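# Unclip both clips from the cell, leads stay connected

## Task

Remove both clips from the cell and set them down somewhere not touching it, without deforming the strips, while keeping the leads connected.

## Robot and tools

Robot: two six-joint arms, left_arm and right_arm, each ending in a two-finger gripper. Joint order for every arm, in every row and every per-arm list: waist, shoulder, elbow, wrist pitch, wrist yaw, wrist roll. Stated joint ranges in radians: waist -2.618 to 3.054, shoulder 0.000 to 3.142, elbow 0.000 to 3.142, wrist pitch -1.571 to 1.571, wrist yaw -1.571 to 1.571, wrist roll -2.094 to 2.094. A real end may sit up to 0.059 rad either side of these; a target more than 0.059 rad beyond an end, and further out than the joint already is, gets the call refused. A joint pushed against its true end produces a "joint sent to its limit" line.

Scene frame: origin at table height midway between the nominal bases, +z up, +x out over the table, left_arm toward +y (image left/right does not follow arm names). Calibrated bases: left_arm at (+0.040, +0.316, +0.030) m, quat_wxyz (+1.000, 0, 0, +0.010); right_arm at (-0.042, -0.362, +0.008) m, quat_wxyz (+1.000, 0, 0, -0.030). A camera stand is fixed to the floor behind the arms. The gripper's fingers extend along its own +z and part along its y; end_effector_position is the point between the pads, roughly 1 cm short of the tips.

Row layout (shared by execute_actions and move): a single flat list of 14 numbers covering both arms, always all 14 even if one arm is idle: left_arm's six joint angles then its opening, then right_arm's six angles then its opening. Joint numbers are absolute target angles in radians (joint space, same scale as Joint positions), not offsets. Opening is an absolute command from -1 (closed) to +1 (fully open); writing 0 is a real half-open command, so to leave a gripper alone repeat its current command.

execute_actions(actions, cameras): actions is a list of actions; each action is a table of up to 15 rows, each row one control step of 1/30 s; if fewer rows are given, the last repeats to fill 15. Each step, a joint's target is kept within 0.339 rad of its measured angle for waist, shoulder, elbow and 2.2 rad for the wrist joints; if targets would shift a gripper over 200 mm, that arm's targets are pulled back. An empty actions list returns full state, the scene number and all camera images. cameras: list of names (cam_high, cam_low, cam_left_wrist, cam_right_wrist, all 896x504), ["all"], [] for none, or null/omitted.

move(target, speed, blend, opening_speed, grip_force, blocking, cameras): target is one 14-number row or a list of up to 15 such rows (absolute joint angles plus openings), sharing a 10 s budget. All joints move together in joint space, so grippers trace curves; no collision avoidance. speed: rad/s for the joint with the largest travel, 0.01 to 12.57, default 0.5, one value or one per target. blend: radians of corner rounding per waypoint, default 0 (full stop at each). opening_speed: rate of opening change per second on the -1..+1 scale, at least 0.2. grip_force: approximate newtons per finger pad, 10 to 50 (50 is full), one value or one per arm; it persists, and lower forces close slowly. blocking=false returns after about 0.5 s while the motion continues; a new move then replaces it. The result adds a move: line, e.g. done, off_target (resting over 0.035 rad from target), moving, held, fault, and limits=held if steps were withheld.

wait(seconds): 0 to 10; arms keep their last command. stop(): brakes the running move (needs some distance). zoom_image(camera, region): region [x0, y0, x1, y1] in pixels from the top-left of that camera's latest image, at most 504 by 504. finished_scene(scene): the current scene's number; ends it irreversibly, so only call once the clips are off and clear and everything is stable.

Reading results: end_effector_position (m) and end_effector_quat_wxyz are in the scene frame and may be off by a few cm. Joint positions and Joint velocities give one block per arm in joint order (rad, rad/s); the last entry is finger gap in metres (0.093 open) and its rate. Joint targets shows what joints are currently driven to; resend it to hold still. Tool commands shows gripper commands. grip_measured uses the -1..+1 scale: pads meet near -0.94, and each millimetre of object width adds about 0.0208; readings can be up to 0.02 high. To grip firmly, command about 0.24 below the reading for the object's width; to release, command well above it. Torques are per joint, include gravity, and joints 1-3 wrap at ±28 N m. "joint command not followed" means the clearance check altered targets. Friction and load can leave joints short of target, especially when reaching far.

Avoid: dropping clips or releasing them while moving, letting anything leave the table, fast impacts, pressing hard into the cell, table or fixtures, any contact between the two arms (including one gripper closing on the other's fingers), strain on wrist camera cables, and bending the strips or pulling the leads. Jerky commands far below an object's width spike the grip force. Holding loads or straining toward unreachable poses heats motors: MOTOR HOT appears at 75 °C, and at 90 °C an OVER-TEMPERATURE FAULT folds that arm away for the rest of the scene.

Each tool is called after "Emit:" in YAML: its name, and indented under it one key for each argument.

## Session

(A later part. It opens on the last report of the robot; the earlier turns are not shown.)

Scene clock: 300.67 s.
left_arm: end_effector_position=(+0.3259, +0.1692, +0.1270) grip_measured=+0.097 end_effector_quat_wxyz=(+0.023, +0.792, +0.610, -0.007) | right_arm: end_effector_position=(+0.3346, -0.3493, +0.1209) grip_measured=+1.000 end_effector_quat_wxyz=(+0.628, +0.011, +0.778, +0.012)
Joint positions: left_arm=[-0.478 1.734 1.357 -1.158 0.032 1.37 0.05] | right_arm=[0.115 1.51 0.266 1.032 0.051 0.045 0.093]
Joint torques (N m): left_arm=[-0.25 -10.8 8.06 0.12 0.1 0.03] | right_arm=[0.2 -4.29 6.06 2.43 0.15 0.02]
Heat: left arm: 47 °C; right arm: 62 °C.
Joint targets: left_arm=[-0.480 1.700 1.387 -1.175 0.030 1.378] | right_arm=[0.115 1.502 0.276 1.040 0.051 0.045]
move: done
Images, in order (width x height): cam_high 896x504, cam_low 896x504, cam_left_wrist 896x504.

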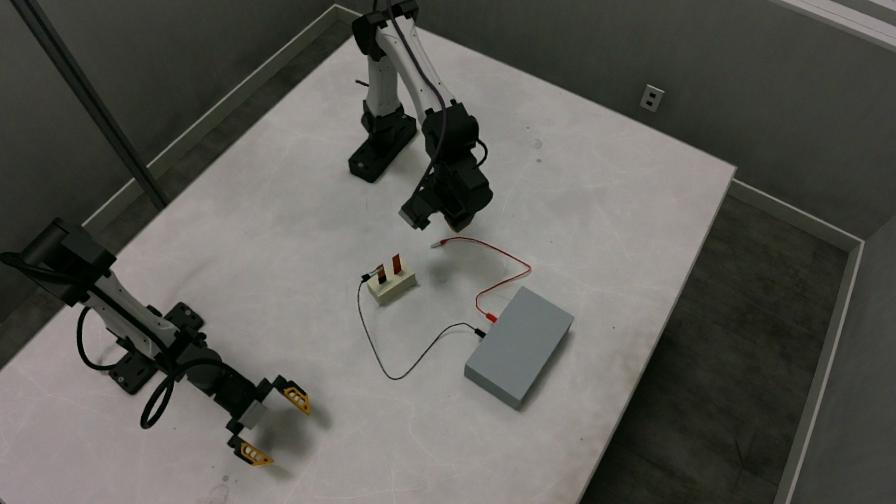

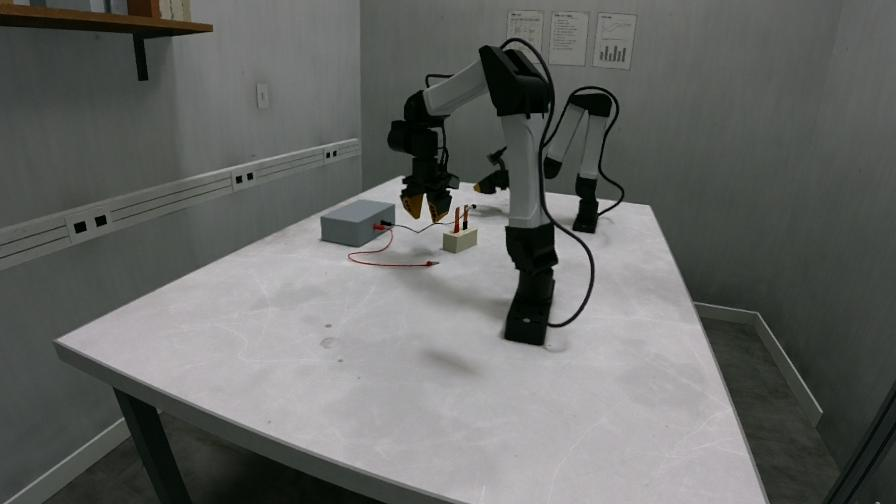

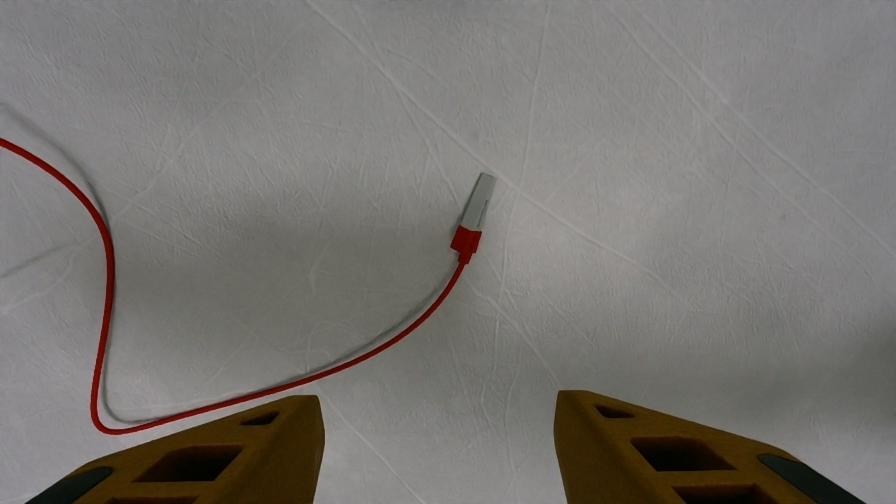

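Emit:
move:
  target:
    - [-0.7,1.68,1.58,-1.46,0.01,1.17,1,0.115,1.502,0.276,1.040,0.051,0.045,1]
    - [-1.015,2.165,2.12,-1.51,0.01,0.8515,1,0.115,1.502,0.276,1.040,0.051,0.045,1]
  cameras: ["cam_left_wrist","cam_low","cam_high"]
  speed: 0.4
  blend: 0.05

Emit:
zoom_image:
  camera: "cam_low"
  region: [400, 160, 520, 260]

Scene clock: 324.43 s.
left_arm: end_effector_position=(+0.2638, -0.0355, +0.1651) grip_measured=+1.000 end_effector_quat_wxyz=(+0.006, +0.799, +0.601, -0.012) | right_arm: end_effector_position=(+0.3346, -0.3493, +0.1209) grip_measured=+1.000 end_effector_quat_wxyz=(+0.628, +0.011, +0.778, +0.012)
Joint positions: left_arm=[-1.015 2.152 2.087 -1.492 0.024 0.857 0.093] | right_arm=[0.115 1.51 0.266 1.032 0.051 0.045 0.093]
Joint torques (N m): left_arm=[-0.06 -9.69 8.23 0.1 -0.02 -0.13] | right_arm=[0.06 -4.41 6.04 2.44 0.11 -0.01]
Heat: left arm: 49 °C; right arm: 63 °C.
Joint targets: left_arm=[-1.015 2.165 2.120 -1.510 0.010 0.851] | right_arm=[0.115 1.502 0.276 1.040 0.051 0.045]
move: done
Images, in order (width x height): cam_high 896x504, cam_low 896x504, cam_left_wrist 896x504.

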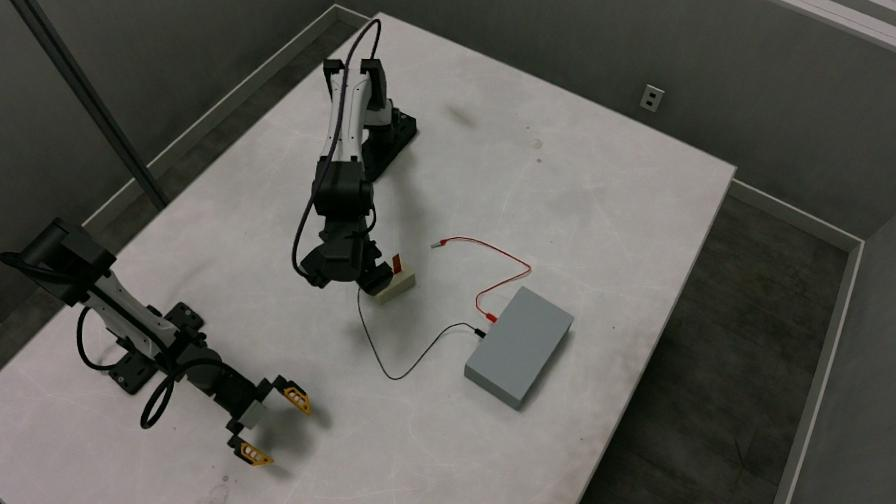

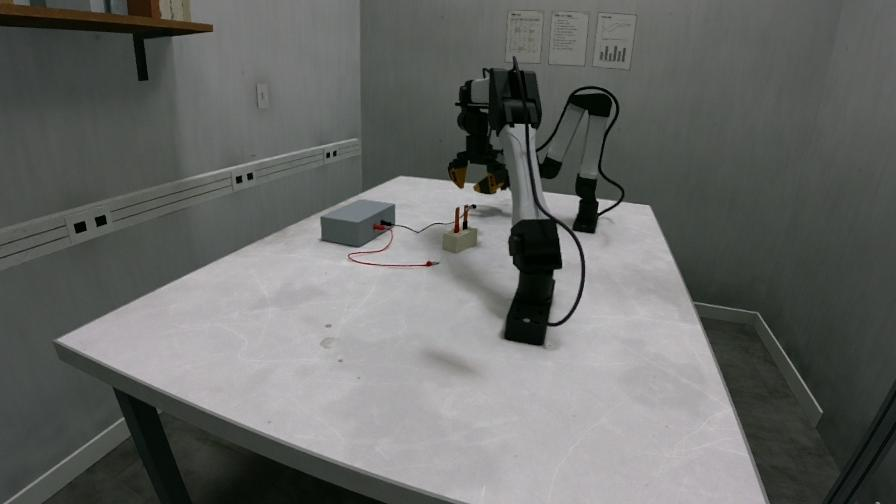

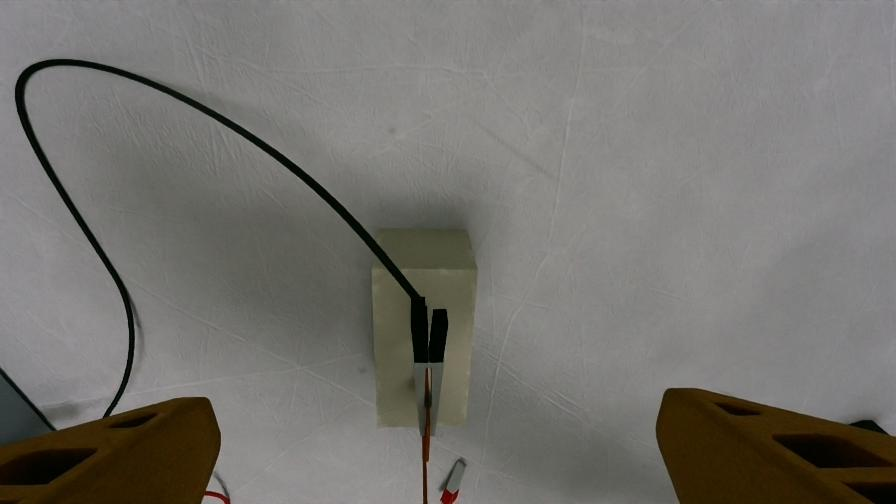

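Scaled by 4.200 from the camera's 896x504 image, which has a finer 1280x720 frame.

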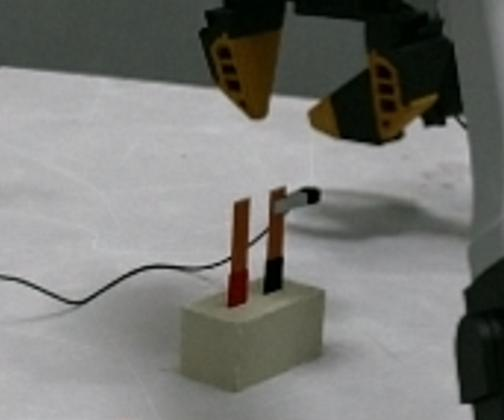

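Emit:
move:
  target: [-1.018,2.162,1.941,-1.345,-0.01,0.8515,1,0.115,1.502,0.276,1.040,0.051,0.045,1]
  cameras: ["cam_left_wrist","cam_low"]
  speed: 0.15

Emit:
zoom_image:
  camera: "cam_low"
  region: [400, 160, 520, 260]

Scene clock: 335.83 s.
left_arm: end_effector_position=(+0.2672, -0.0350, +0.1308) grip_measured=+1.000 end_effector_quat_wxyz=(+0.002, +0.799, +0.601, -0.003) | right_arm: end_effector_position=(+0.3346, -0.3493, +0.1209) grip_measured=+1.000 end_effector_quat_wxyz=(+0.628, +0.011, +0.778, +0.012)
Joint positions: left_arm=[-1.015 2.152 1.95 -1.364 0.005 0.857 0.093] | right_arm=[0.115 1.51 0.266 1.032 0.051 0.045 0.093]
Joint torques (N m): left_arm=[-0.34 -10.03 5.03 0.46 -0.04 -0.12] | right_arm=[0.06 -4.31 6.05 2.4 0.09 -0.02]
Heat: left arm: 50 °C; right arm: 63 °C.
Joint targets: left_arm=[-1.018 2.162 1.941 -1.345 -0.010 0.851] | right_arm=[0.115 1.502 0.276 1.040 0.051 0.045]
move: done
Images, in order (width x height): cam_low 896x504, cam_left_wrist 896x504.

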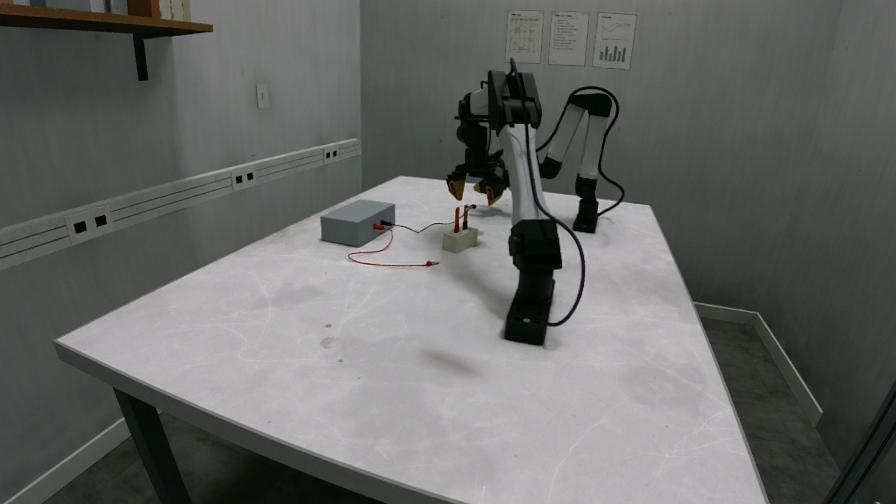

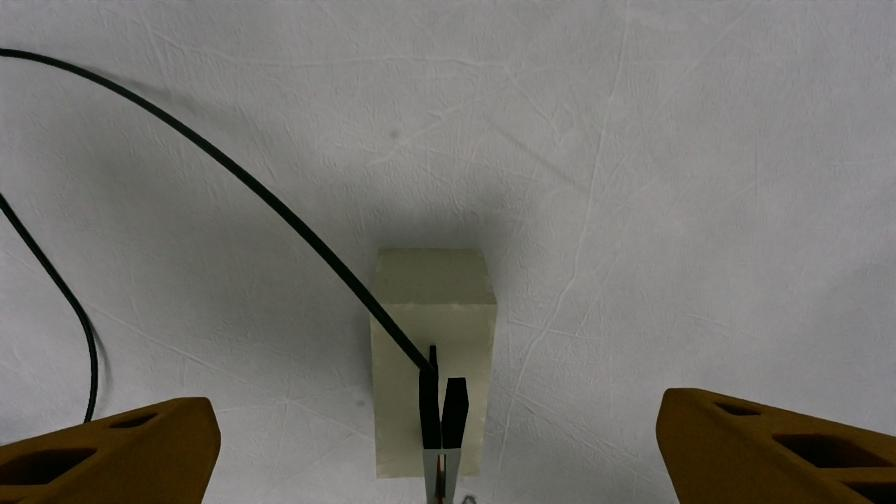

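Scaled by 4.200 from the camera's 896x504 image, which has a finer 1280x720 frame.

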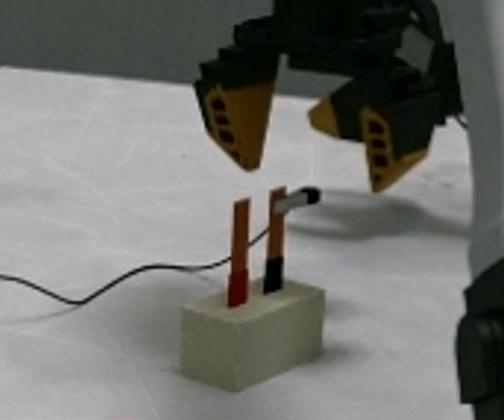

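Emit:
move:
  target: [-1.024,2.170,1.878,-1.276,-0.01,0.85,1,0.115,1.502,0.276,1.040,0.051,0.045,1]
  cameras: ["cam_left_wrist","cam_low"]
  speed: 0.15

Emit:
zoom_image:
  camera: "cam_low"
  region: [400, 160, 520, 260]

Scene clock: 345.33 s.
left_arm: end_effector_position=(+0.2680, -0.0362, +0.1149) grip_measured=+1.000 end_effector_quat_wxyz=(+0.005, +0.798, +0.602, -0.003) | right_arm: end_effector_position=(+0.3346, -0.3493, +0.1209) grip_measured=+1.000 end_effector_quat_wxyz=(+0.628, +0.011, +0.778, +0.012)
Joint positions: left_arm=[-1.015 2.152 1.887 -1.295 0.005 0.855 0.093] | right_arm=[0.115 1.51 0.266 1.032 0.051 0.045 0.093]
Joint torques (N m): left_arm=[-0.84 -9.31 5.04 0.46 -0.03 -0.12] | right_arm=[0.14 -4.41 6.09 2.45 0.08 0.02]
Heat: left arm: 51 °C; right arm: 64 °C.
Joint targets: left_arm=[-1.024 2.170 1.878 -1.276 -0.010 0.850] | right_arm=[0.115 1.502 0.276 1.040 0.051 0.045]
move: done
Images, in order (width x height): cam_low 896x504, cam_left_wrist 896x504.

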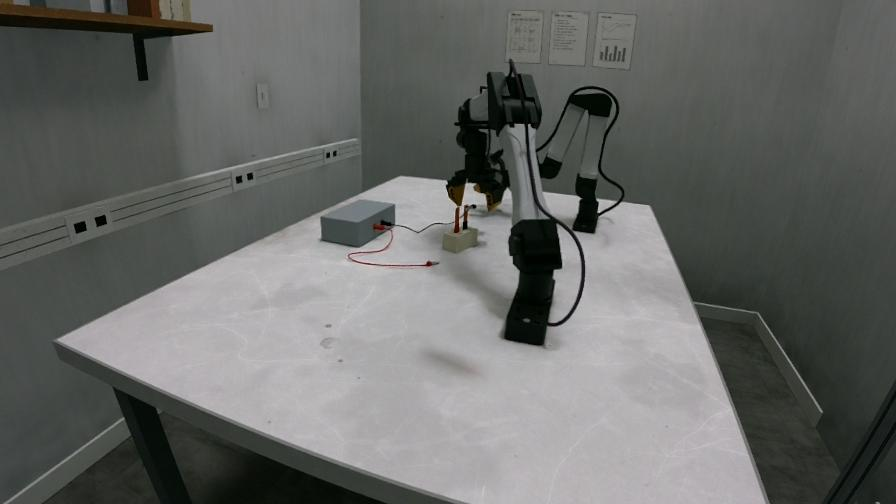

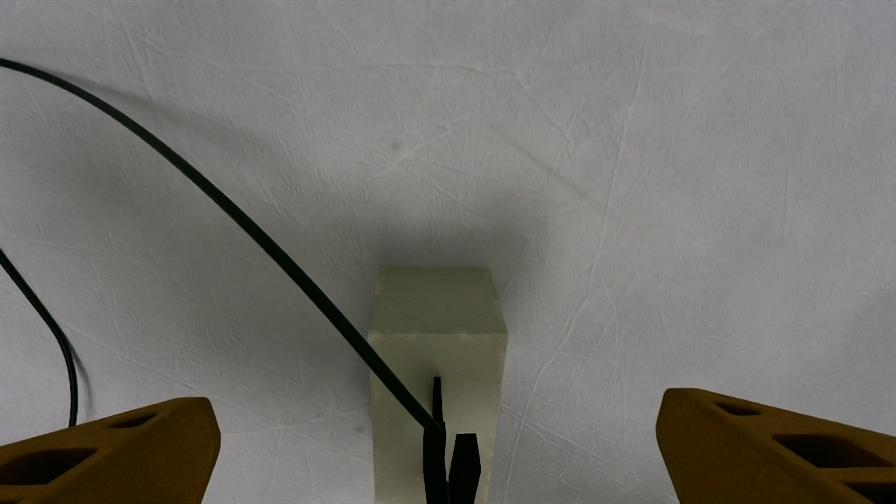

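Scaled by 4.200 from the camera's 896x504 image, which has a finer 1280x720 frame.

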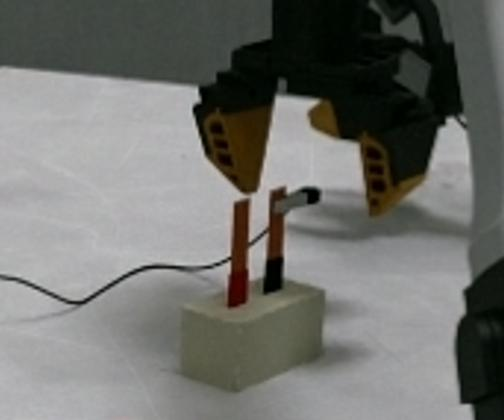

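Emit:
move:
  target: [-1.036,2.174,1.878,-1.276,-0.005,0.84,1,0.115,1.502,0.276,1.040,0.051,0.045,1]
  cameras: ["cam_left_wrist"]
  speed: 0.1

Scene clock: 354.10 s.
left_arm: end_effector_position=(+0.2631, -0.0394, +0.1125) grip_measured=+1.000 end_effector_quat_wxyz=(+0.002, +0.800, +0.600, -0.003) | right_arm: end_effector_position=(+0.3346, -0.3493, +0.1209) grip_measured=+1.000 end_effector_quat_wxyz=(+0.628, +0.011, +0.778, +0.012)
Joint positions: left_arm=[-1.029 2.158 1.887 -1.295 0.005 0.846 0.093] | right_arm=[0.115 1.51 0.266 1.032 0.051 0.045 0.093]
Joint torques (N m): left_arm=[-0.65 -9.52 5.04 0.44 0.01 -0.12] | right_arm=[0.21 -4.29 6.05 2.45 0.12 0.01]
Heat: left arm: 51 °C; right arm: 64 °C.
Joint targets: left_arm=[-1.036 2.174 1.878 -1.276 -0.005 0.840] | right_arm=[0.115 1.502 0.276 1.040 0.051 0.045]
move: done
Images, in order (width x height): cam_left_wrist 896x504.

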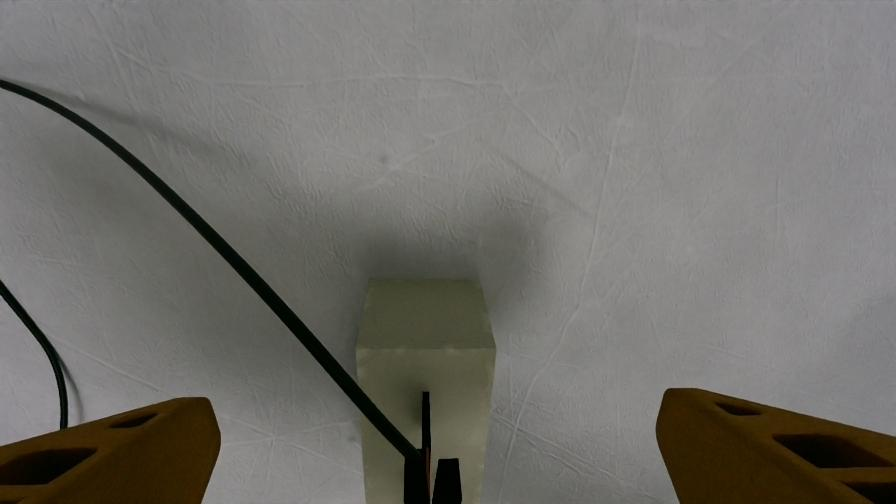

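Emit:
move:
  target: [-1.036,2.174,1.878,-1.276,-0.005,0.84,-0.6,0.115,1.502,0.276,1.040,0.051,0.045,1]
  cameras: ["cam_left_wrist","cam_low"]
  opening_speed: 0.8

Emit:
zoom_image:
  camera: "cam_left_wrist"
  region: [340, 340, 540, 504]

Emit:
zoom_image:
  camera: "cam_low"
  region: [400, 160, 520, 260]

Scene clock: 361.27 s.
left_arm: end_effector_position=(+0.2636, -0.0403, +0.1125) grip_measured=-0.597 end_effector_quat_wxyz=(+0.004, +0.799, +0.601, -0.003) | right_arm: end_effector_position=(+0.3346, -0.3493, +0.1209) grip_measured=+1.000 end_effector_quat_wxyz=(+0.628, +0.011, +0.778, +0.012)
Joint positions: left_arm=[-1.029 2.158 1.887 -1.29 0.005 0.844 0.017] | right_arm=[0.115 1.51 0.266 1.032 0.051 0.045 0.093]
Joint torques (N m): left_arm=[-0.65 -9.57 5.04 0.39 0 -0.11] | right_arm=[0.18 -4.25 6.02 2.43 0.11 0]
Heat: left arm: 51 °C; right arm: 64 °C.
Joint targets: left_arm=[-1.036 2.174 1.878 -1.276 -0.005 0.840] | right_arm=[0.115 1.502 0.276 1.040 0.051 0.045]
move: done
Images, in order (width x height): cam_low 896x504, cam_left_wrist 896x504.

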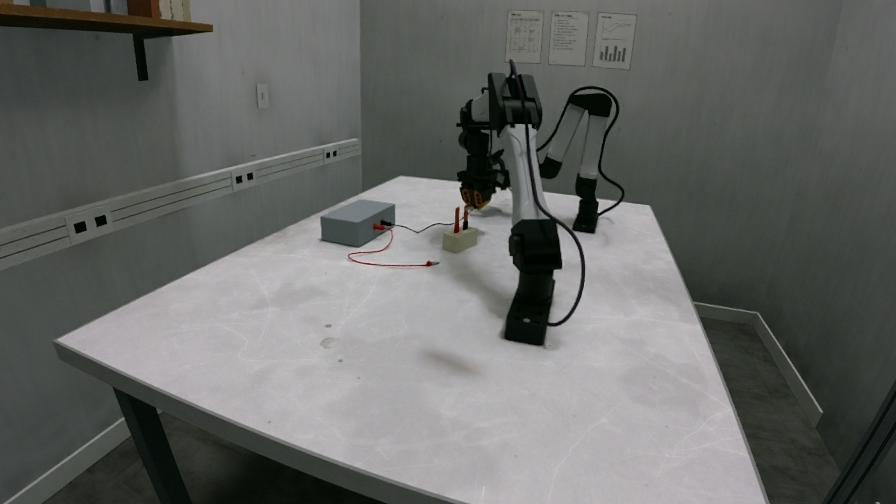

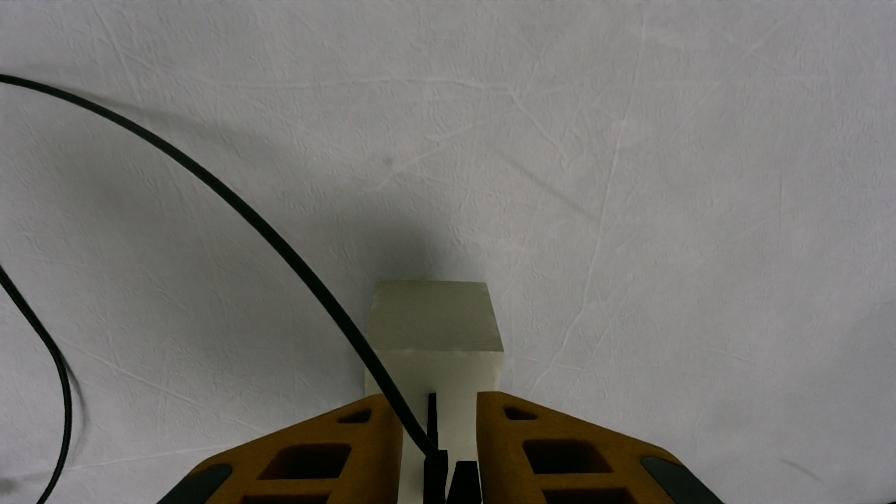

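Scaled by 2.520 from the camera's 896x504 image, which has a finer 1280x720 frame.

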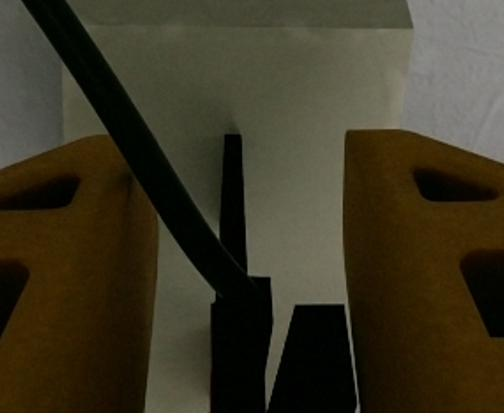

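Scaled by 4.200 from the camera's 896x504 image, which has a finer 1280x720 frame.

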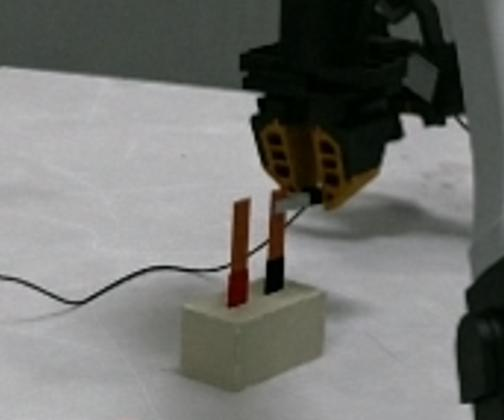

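Emit:
move:
  target: [-1.047,2.174,1.878,-1.276,-0.005,0.83,-0.6,0.115,1.502,0.276,1.040,0.051,0.045,1]
  cameras: ["cam_left_wrist","cam_low"]
  speed: 0.1

Emit:
zoom_image:
  camera: "cam_left_wrist"
  region: [340, 340, 540, 504]

Emit:
zoom_image:
  camera: "cam_low"
  region: [400, 160, 520, 260]

Scene clock: 368.77 s.
left_arm: end_effector_position=(+0.2612, -0.0418, +0.1125) grip_measured=-0.597 end_effector_quat_wxyz=(+0.004, +0.799, +0.601, -0.001) | right_arm: end_effector_position=(+0.3346, -0.3493, +0.1209) grip_measured=+1.000 end_effector_quat_wxyz=(+0.628, +0.011, +0.778, +0.012)
Joint positions: left_arm=[-1.037 2.158 1.887 -1.29 0.002 0.835 0.017] | right_arm=[0.115 1.51 0.266 1.032 0.051 0.045 0.093]
Joint torques (N m): left_arm=[-0.94 -9.57 5.03 0.4 0.04 -0.12] | right_arm=[0.1 -4.34 6.12 2.44 0.11 0.02]
Heat: left arm: 52 °C; right arm: 64 °C.
Joint targets: left_arm=[-1.047 2.174 1.878 -1.276 -0.005 0.830] | right_arm=[0.115 1.502 0.276 1.040 0.051 0.045]
move: done
Images, in order (width x height): cam_low 896x504, cam_left_wrist 896x504.

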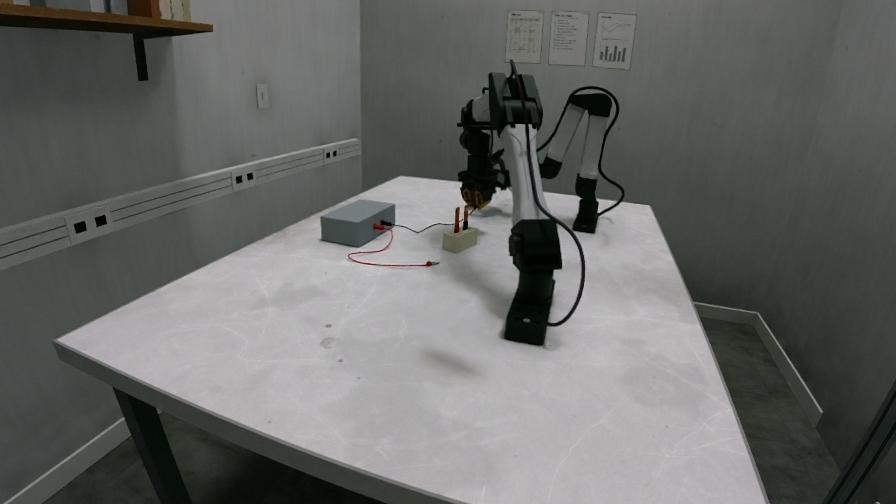

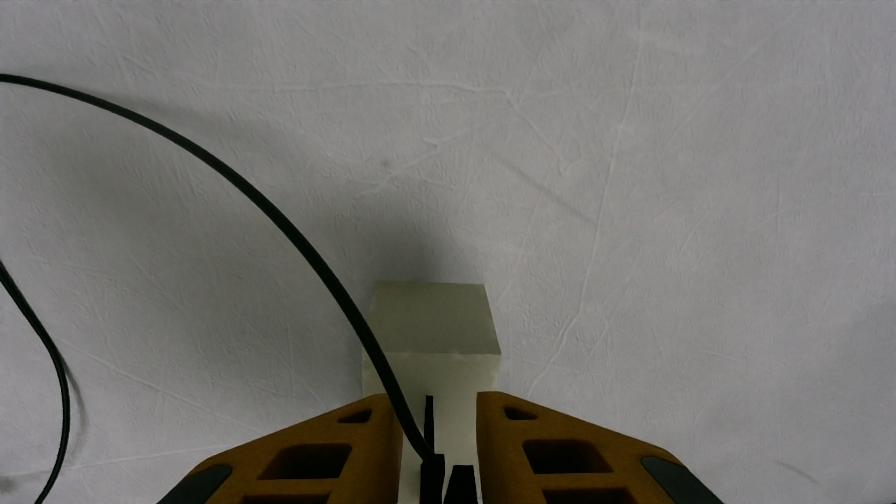

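Scaled by 2.520 from the camera's 896x504 image, which has a finer 1280x720 frame.

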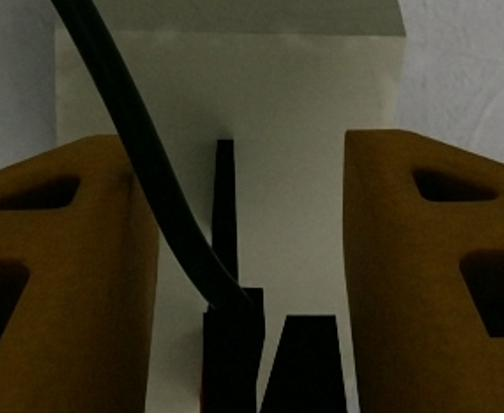

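Scaled by 4.200 from the camera's 896x504 image, which has a finer 1280x720 frame.

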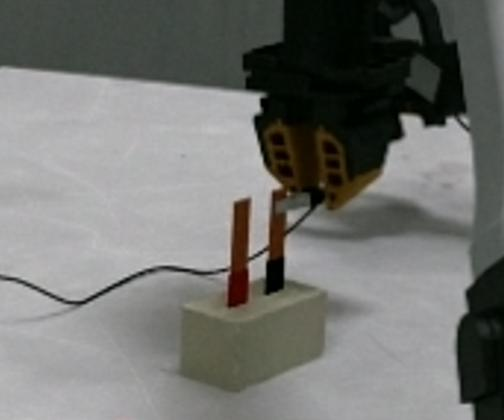

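Emit:
move:
  target: [-1.054,2.174,1.878,-1.276,-0.005,0.83,-0.6,0.115,1.502,0.276,1.040,0.051,0.045,1]
  cameras: ["cam_left_wrist"]
  speed: 0.1

Emit:
zoom_image:
  camera: "cam_left_wrist"
  region: [340, 340, 540, 504]

Scene clock: 374.27 s.
left_arm: end_effector_position=(+0.2585, -0.0435, +0.1125) grip_measured=-0.597 end_effector_quat_wxyz=(+0.004, +0.801, +0.598, -0.001) | right_arm: end_effector_position=(+0.3346, -0.3493, +0.1209) grip_measured=+1.000 end_effector_quat_wxyz=(+0.628, +0.011, +0.778, +0.012)
Joint positions: left_arm=[-1.044 2.158 1.887 -1.29 0.002 0.835 0.017] | right_arm=[0.115 1.51 0.266 1.032 0.051 0.045 0.093]
Joint torques (N m): left_arm=[-0.85 -9.54 5.03 0.4 0.03 -0.12] | right_arm=[0.24 -4.25 6.05 2.44 0.12 0.01]
Heat: left arm: 52 °C; right arm: 64 °C.
Joint targets: left_arm=[-1.054 2.174 1.878 -1.276 -0.005 0.830] | right_arm=[0.115 1.502 0.276 1.040 0.051 0.045]
move: done
Images, in order (width x height): cam_left_wrist 896x504.

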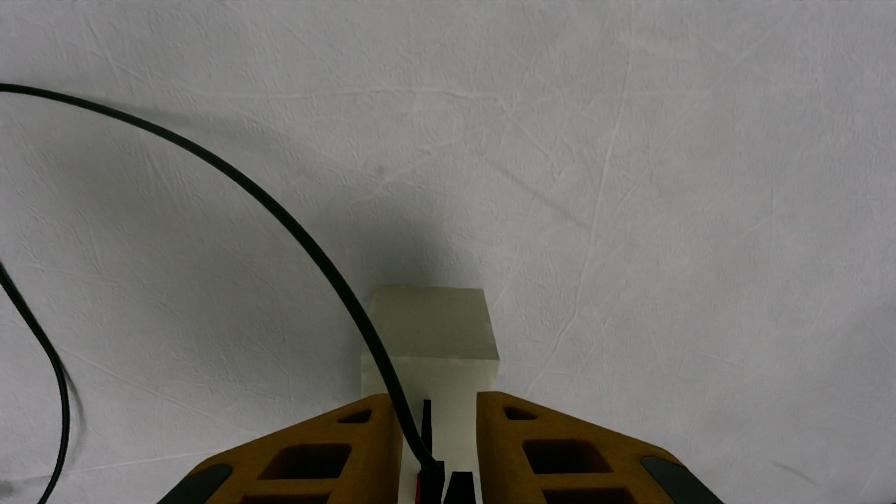

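Scaled by 2.520 from the camera's 896x504 image, which has a finer 1280x720 frame.

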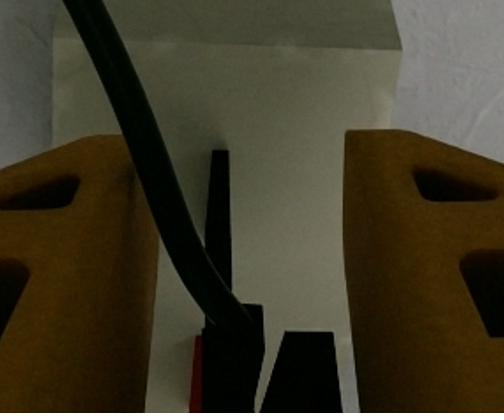

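Emit:
move:
  target:
    - [-1.054,2.174,1.878,-1.276,-0.005,0.83,0.2,0.115,1.502,0.276,1.040,0.051,0.045,1]
    - [-1.030,2.10,1.852,-1.268,-0.005,0.84,0.2,0.115,1.502,0.276,1.040,0.051,0.045,1]
    - [-1.036,2.158,1.852,-1.262,-0.005,0.84,0.2,0.115,1.502,0.276,1.040,0.051,0.045,1]
  cameras: ["cam_left_wrist"]
  speed: 0.15

Emit:
zoom_image:
  camera: "cam_left_wrist"
  region: [340, 340, 540, 504]

Scene clock: 402.73 s.
left_arm: end_effector_position=(+0.2580, -0.0389, +0.1086) grip_measured=+0.197 end_effector_quat_wxyz=(-0.001, +0.800, +0.600, -0.001) | right_arm: end_effector_position=(+0.3346, -0.3493, +0.1209) grip_measured=+1.000 end_effector_quat_wxyz=(+0.628, +0.011, +0.778, +0.012)
Joint positions: left_arm=[-1.04 2.152 1.861 -1.281 0.002 0.835 0.055] | right_arm=[0.115 1.51 0.266 1.032 0.051 0.045 0.093]
Joint torques (N m): left_arm=[0.27 -10.37 5 0.44 0.04 0] | right_arm=[0.13 -4.3 6.08 2.44 0.09 0.03]
Heat: left arm: 53 °C; right arm: 65 °C.
Joint targets: left_arm=[-1.036 2.158 1.852 -1.262 -0.005 0.840] | right_arm=[0.115 1.502 0.276 1.040 0.051 0.045]
move: done
Images, in order (width x height): cam_left_wrist 896x504.

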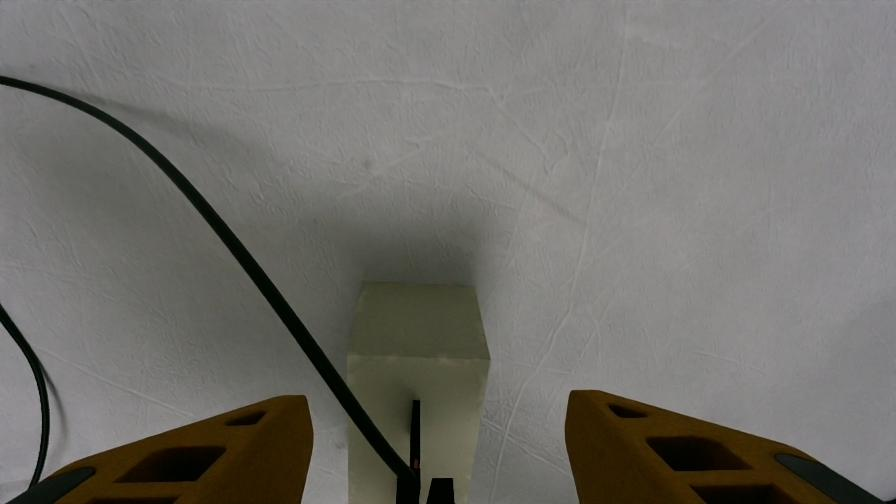

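Scaled by 2.520 from the camera's 896x504 image, which has a finer 1280x720 frame.

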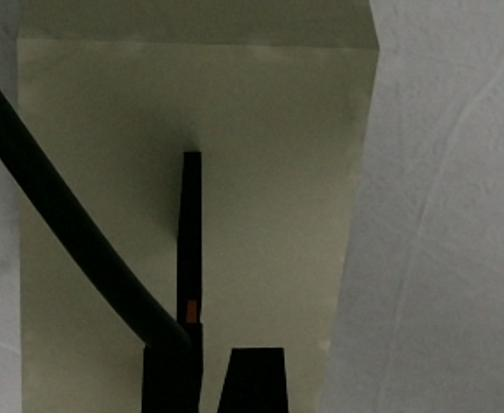

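Emit:
move:
  target:
    - [-1.020,2.09,1.852,-1.262,-0.005,0.852,0.2,0.115,1.502,0.276,1.040,0.051,0.045,1]
    - [-1.026,2.146,1.852,-1.262,-0.005,0.852,0.2,0.115,1.502,0.276,1.040,0.051,0.045,1]
  cameras: ["cam_left_wrist"]
  speed: 0.15

Emit:
zoom_image:
  camera: "cam_left_wrist"
  region: [340, 340, 540, 504]

Scene clock: 417.00 s.
left_arm: end_effector_position=(+0.2629, -0.0366, +0.1131) grip_measured=+0.197 end_effector_quat_wxyz=(+0.005, +0.799, +0.602, -0.001) | right_arm: end_effector_position=(+0.3346, -0.3493, +0.1209) grip_measured=+1.000 end_effector_quat_wxyz=(+0.628, +0.011, +0.778, +0.012)
Joint positions: left_arm=[-1.027 2.141 1.861 -1.28 0.002 0.844 0.055] | right_arm=[0.115 1.51 0.266 1.032 0.051 0.045 0.093]
Joint torques (N m): left_arm=[0.02 -10.4 5.01 0.45 0.04 0.03] | right_arm=[0.2 -4.3 6.09 2.45 0.11 0.01]
Heat: left arm: 53 °C; right arm: 65 °C.
Joint targets: left_arm=[-1.026 2.146 1.852 -1.262 -0.005 0.852] | right_arm=[0.115 1.502 0.276 1.040 0.051 0.045]
move: done
Images, in order (width x height): cam_left_wrist 896x504.

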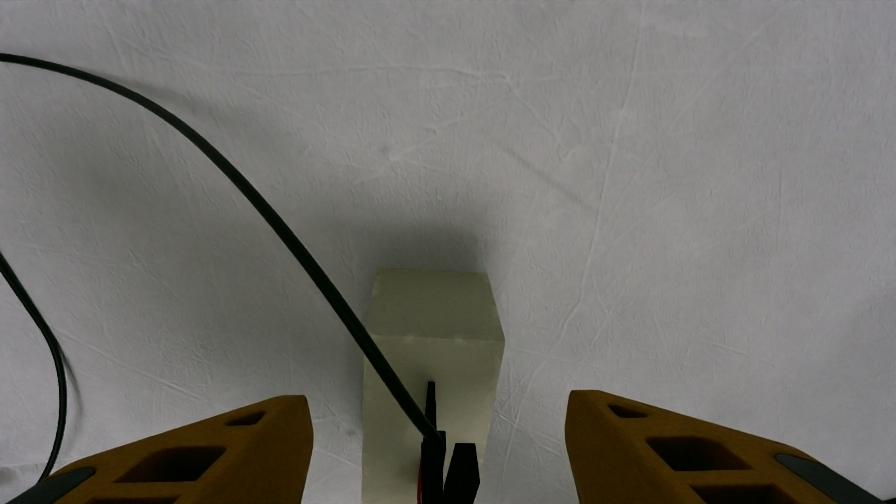

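Scaled by 2.520 from the camera's 896x504 image, which has a finer 1280x720 frame.

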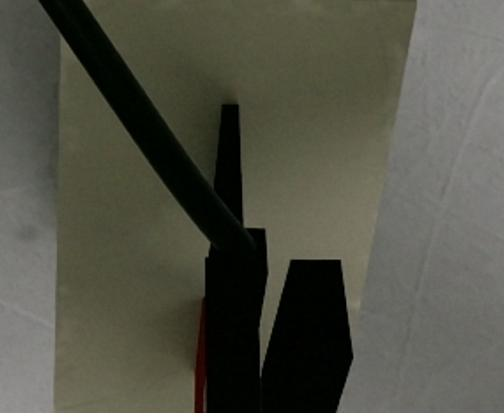

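Emit:
move:
  target:
    - [-1.024,2.085,1.839,-1.257,-0.005,0.85,0.2,0.115,1.502,0.276,1.040,0.051,0.045,1]
    - [-1.031,2.138,1.839,-1.257,-0.005,0.848,0.2,0.115,1.502,0.276,1.040,0.051,0.045,1]
  cameras: ["cam_left_wrist"]
  speed: 0.15

Emit:
zoom_image:
  camera: "cam_left_wrist"
  region: [340, 340, 540, 504]

Scene clock: 423.57 s.
left_arm: end_effector_position=(+0.2618, -0.0348, +0.1099) grip_measured=+0.197 end_effector_quat_wxyz=(+0.001, +0.799, +0.602, -0.001) | right_arm: end_effector_position=(+0.3346, -0.3493, +0.1209) grip_measured=+1.000 end_effector_quat_wxyz=(+0.628, +0.011, +0.778, +0.012)
Joint positions: left_arm=[-1.027 2.141 1.849 -1.276 0.002 0.844 0.055] | right_arm=[0.115 1.51 0.266 1.032 0.051 0.045 0.093]
Joint torques (N m): left_arm=[-0.39 -11.17 4.97 0.44 0.04 -0.02] | right_arm=[0.13 -4.42 6.12 2.43 0.13 0]
Heat: left arm: 53 °C; right arm: 65 °C.
Joint targets: left_arm=[-1.031 2.138 1.839 -1.257 -0.005 0.848] | right_arm=[0.115 1.502 0.276 1.040 0.051 0.045]
move: done
Images, in order (width x height): cam_left_wrist 896x504.

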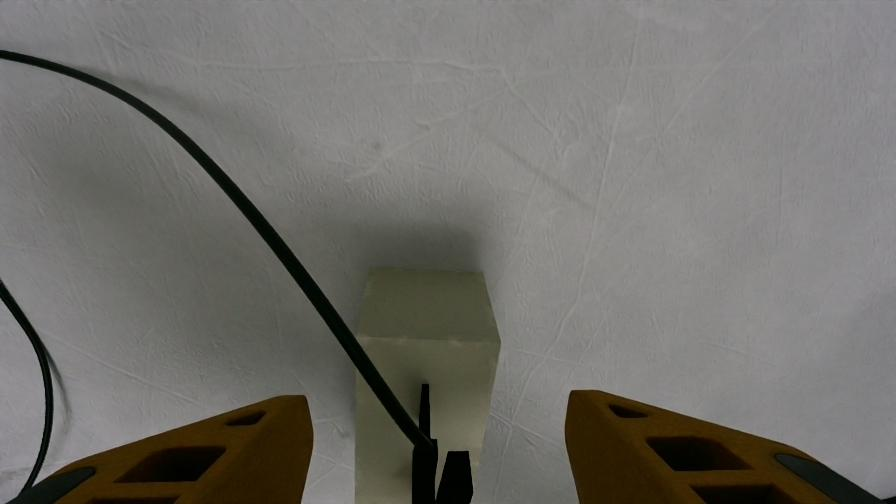

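Scaled by 2.520 from the camera's 896x504 image, which has a finer 1280x720 frame.

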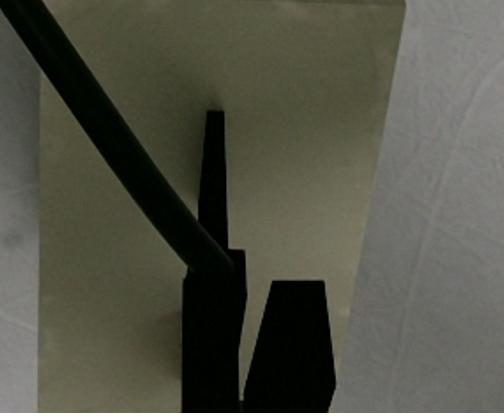

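Emit:
move:
  target: [-1.031,2.138,1.839,-1.257,-0.005,0.848,-0.68,0.115,1.502,0.276,1.040,0.051,0.045,1]
  cameras: ["cam_left_wrist"]
  opening_speed: 0.5

Emit:
zoom_image:
  camera: "cam_left_wrist"
  region: [340, 340, 540, 504]

Scene clock: 428.87 s.
left_arm: end_effector_position=(+0.2618, -0.0349, +0.1099) grip_measured=-0.676 end_effector_quat_wxyz=(+0.002, +0.799, +0.602, -0.001) | right_arm: end_effector_position=(+0.3346, -0.3493, +0.1209) grip_measured=+1.000 end_effector_quat_wxyz=(+0.628, +0.011, +0.778, +0.012)
Joint positions: left_arm=[-1.027 2.141 1.849 -1.275 0.002 0.844 0.013] | right_arm=[0.115 1.51 0.266 1.032 0.051 0.045 0.093]
Joint torques (N m): left_arm=[-0.4 -11.15 4.96 0.43 0.04 -0.02] | right_arm=[0.17 -4.26 6.08 2.42 0.13 0]
Heat: left arm: 54 °C; right arm: 65 °C.
Joint targets: left_arm=[-1.031 2.138 1.839 -1.257 -0.005 0.848] | right_arm=[0.115 1.502 0.276 1.040 0.051 0.045]
move: done
Images, in order (width x height): cam_left_wrist 896x504.

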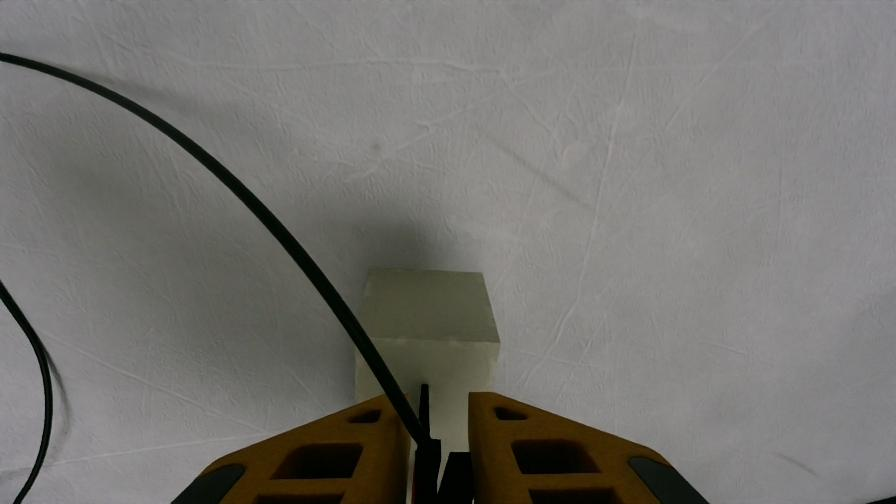

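Scaled by 2.520 from the camera's 896x504 image, which has a finer 1280x720 frame.

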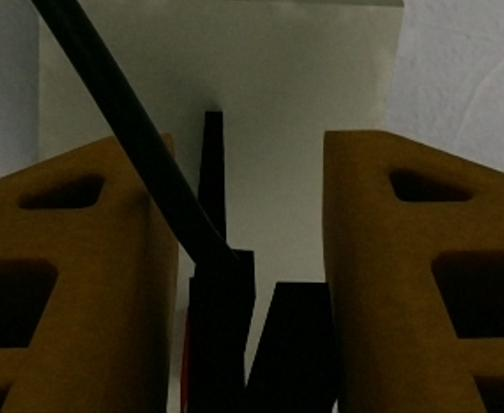

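Emit:
move:
  target: [-1.031,2.138,1.839,-1.257,-0.005,0.848,-1,0.115,1.502,0.276,1.040,0.051,0.045,1]
  cameras: ["cam_left_wrist","cam_low"]
  opening_speed: 0.2

Emit:
zoom_image:
  camera: "cam_left_wrist"
  region: [340, 340, 540, 504]

Emit:
zoom_image:
  camera: "cam_low"
  region: [400, 160, 520, 260]

Scene clock: 434.57 s.
left_arm: end_effector_position=(+0.2619, -0.0350, +0.1099) grip_measured=-0.903 end_effector_quat_wxyz=(+0.002, +0.799, +0.602, -0.001) | right_arm: end_effector_position=(+0.3346, -0.3493, +0.1209) grip_measured=+1.000 end_effector_quat_wxyz=(+0.628, +0.011, +0.778, +0.012)
Joint positions: left_arm=[-1.027 2.141 1.849 -1.275 0.002 0.844 0.002] | right_arm=[0.115 1.51 0.266 1.032 0.051 0.045 0.093]
Joint torques (N m): left_arm=[-0.4 -11.12 4.96 0.43 0.03 -0.01] | right_arm=[0.09 -4.29 6.17 2.44 0.14 0]
Heat: left arm: 54 °C; right arm: 65 °C.
Joint targets: left_arm=[-1.031 2.138 1.839 -1.257 -0.005 0.848] | right_arm=[0.115 1.502 0.276 1.040 0.051 0.045]
move: done
Images, in order (width x height): cam_low 896x504, cam_left_wrist 896x504.

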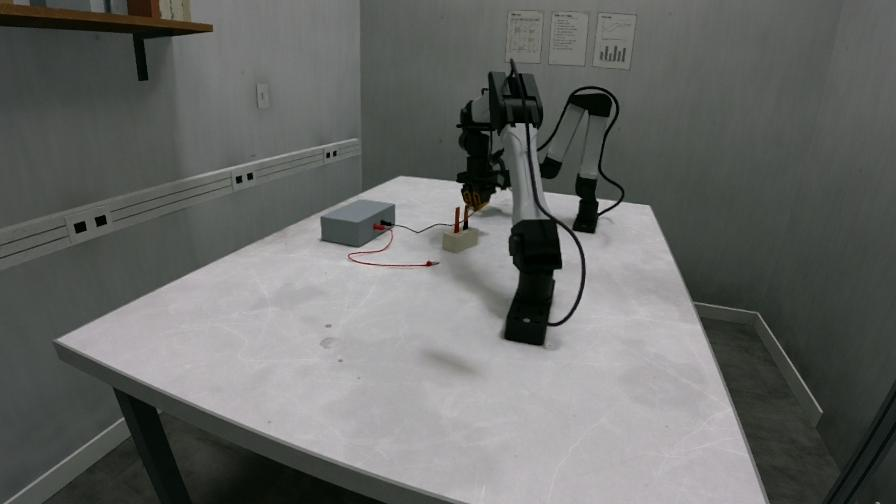

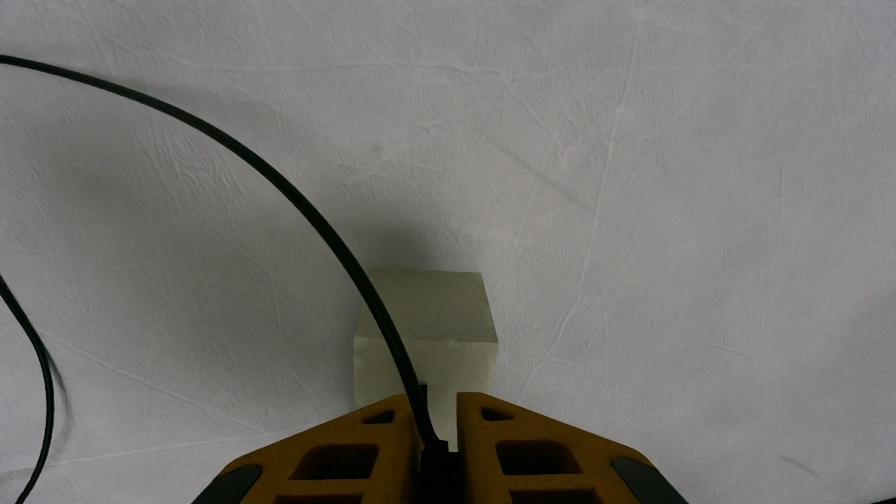

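Scaled by 2.520 from the camera's 896x504 image, which has a finer 1280x720 frame.

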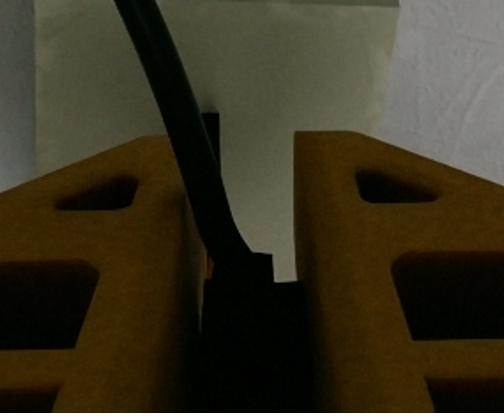

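Scaled by 4.200 from the camera's 896x504 image, which has a finer 1280x720 frame.

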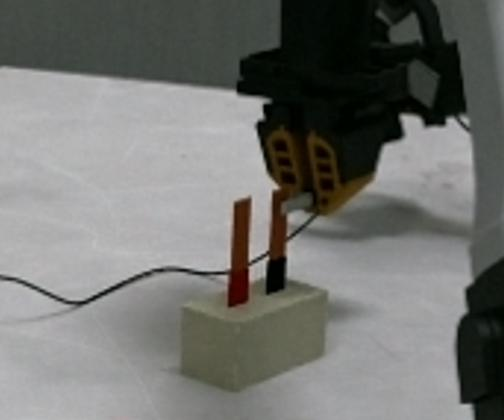

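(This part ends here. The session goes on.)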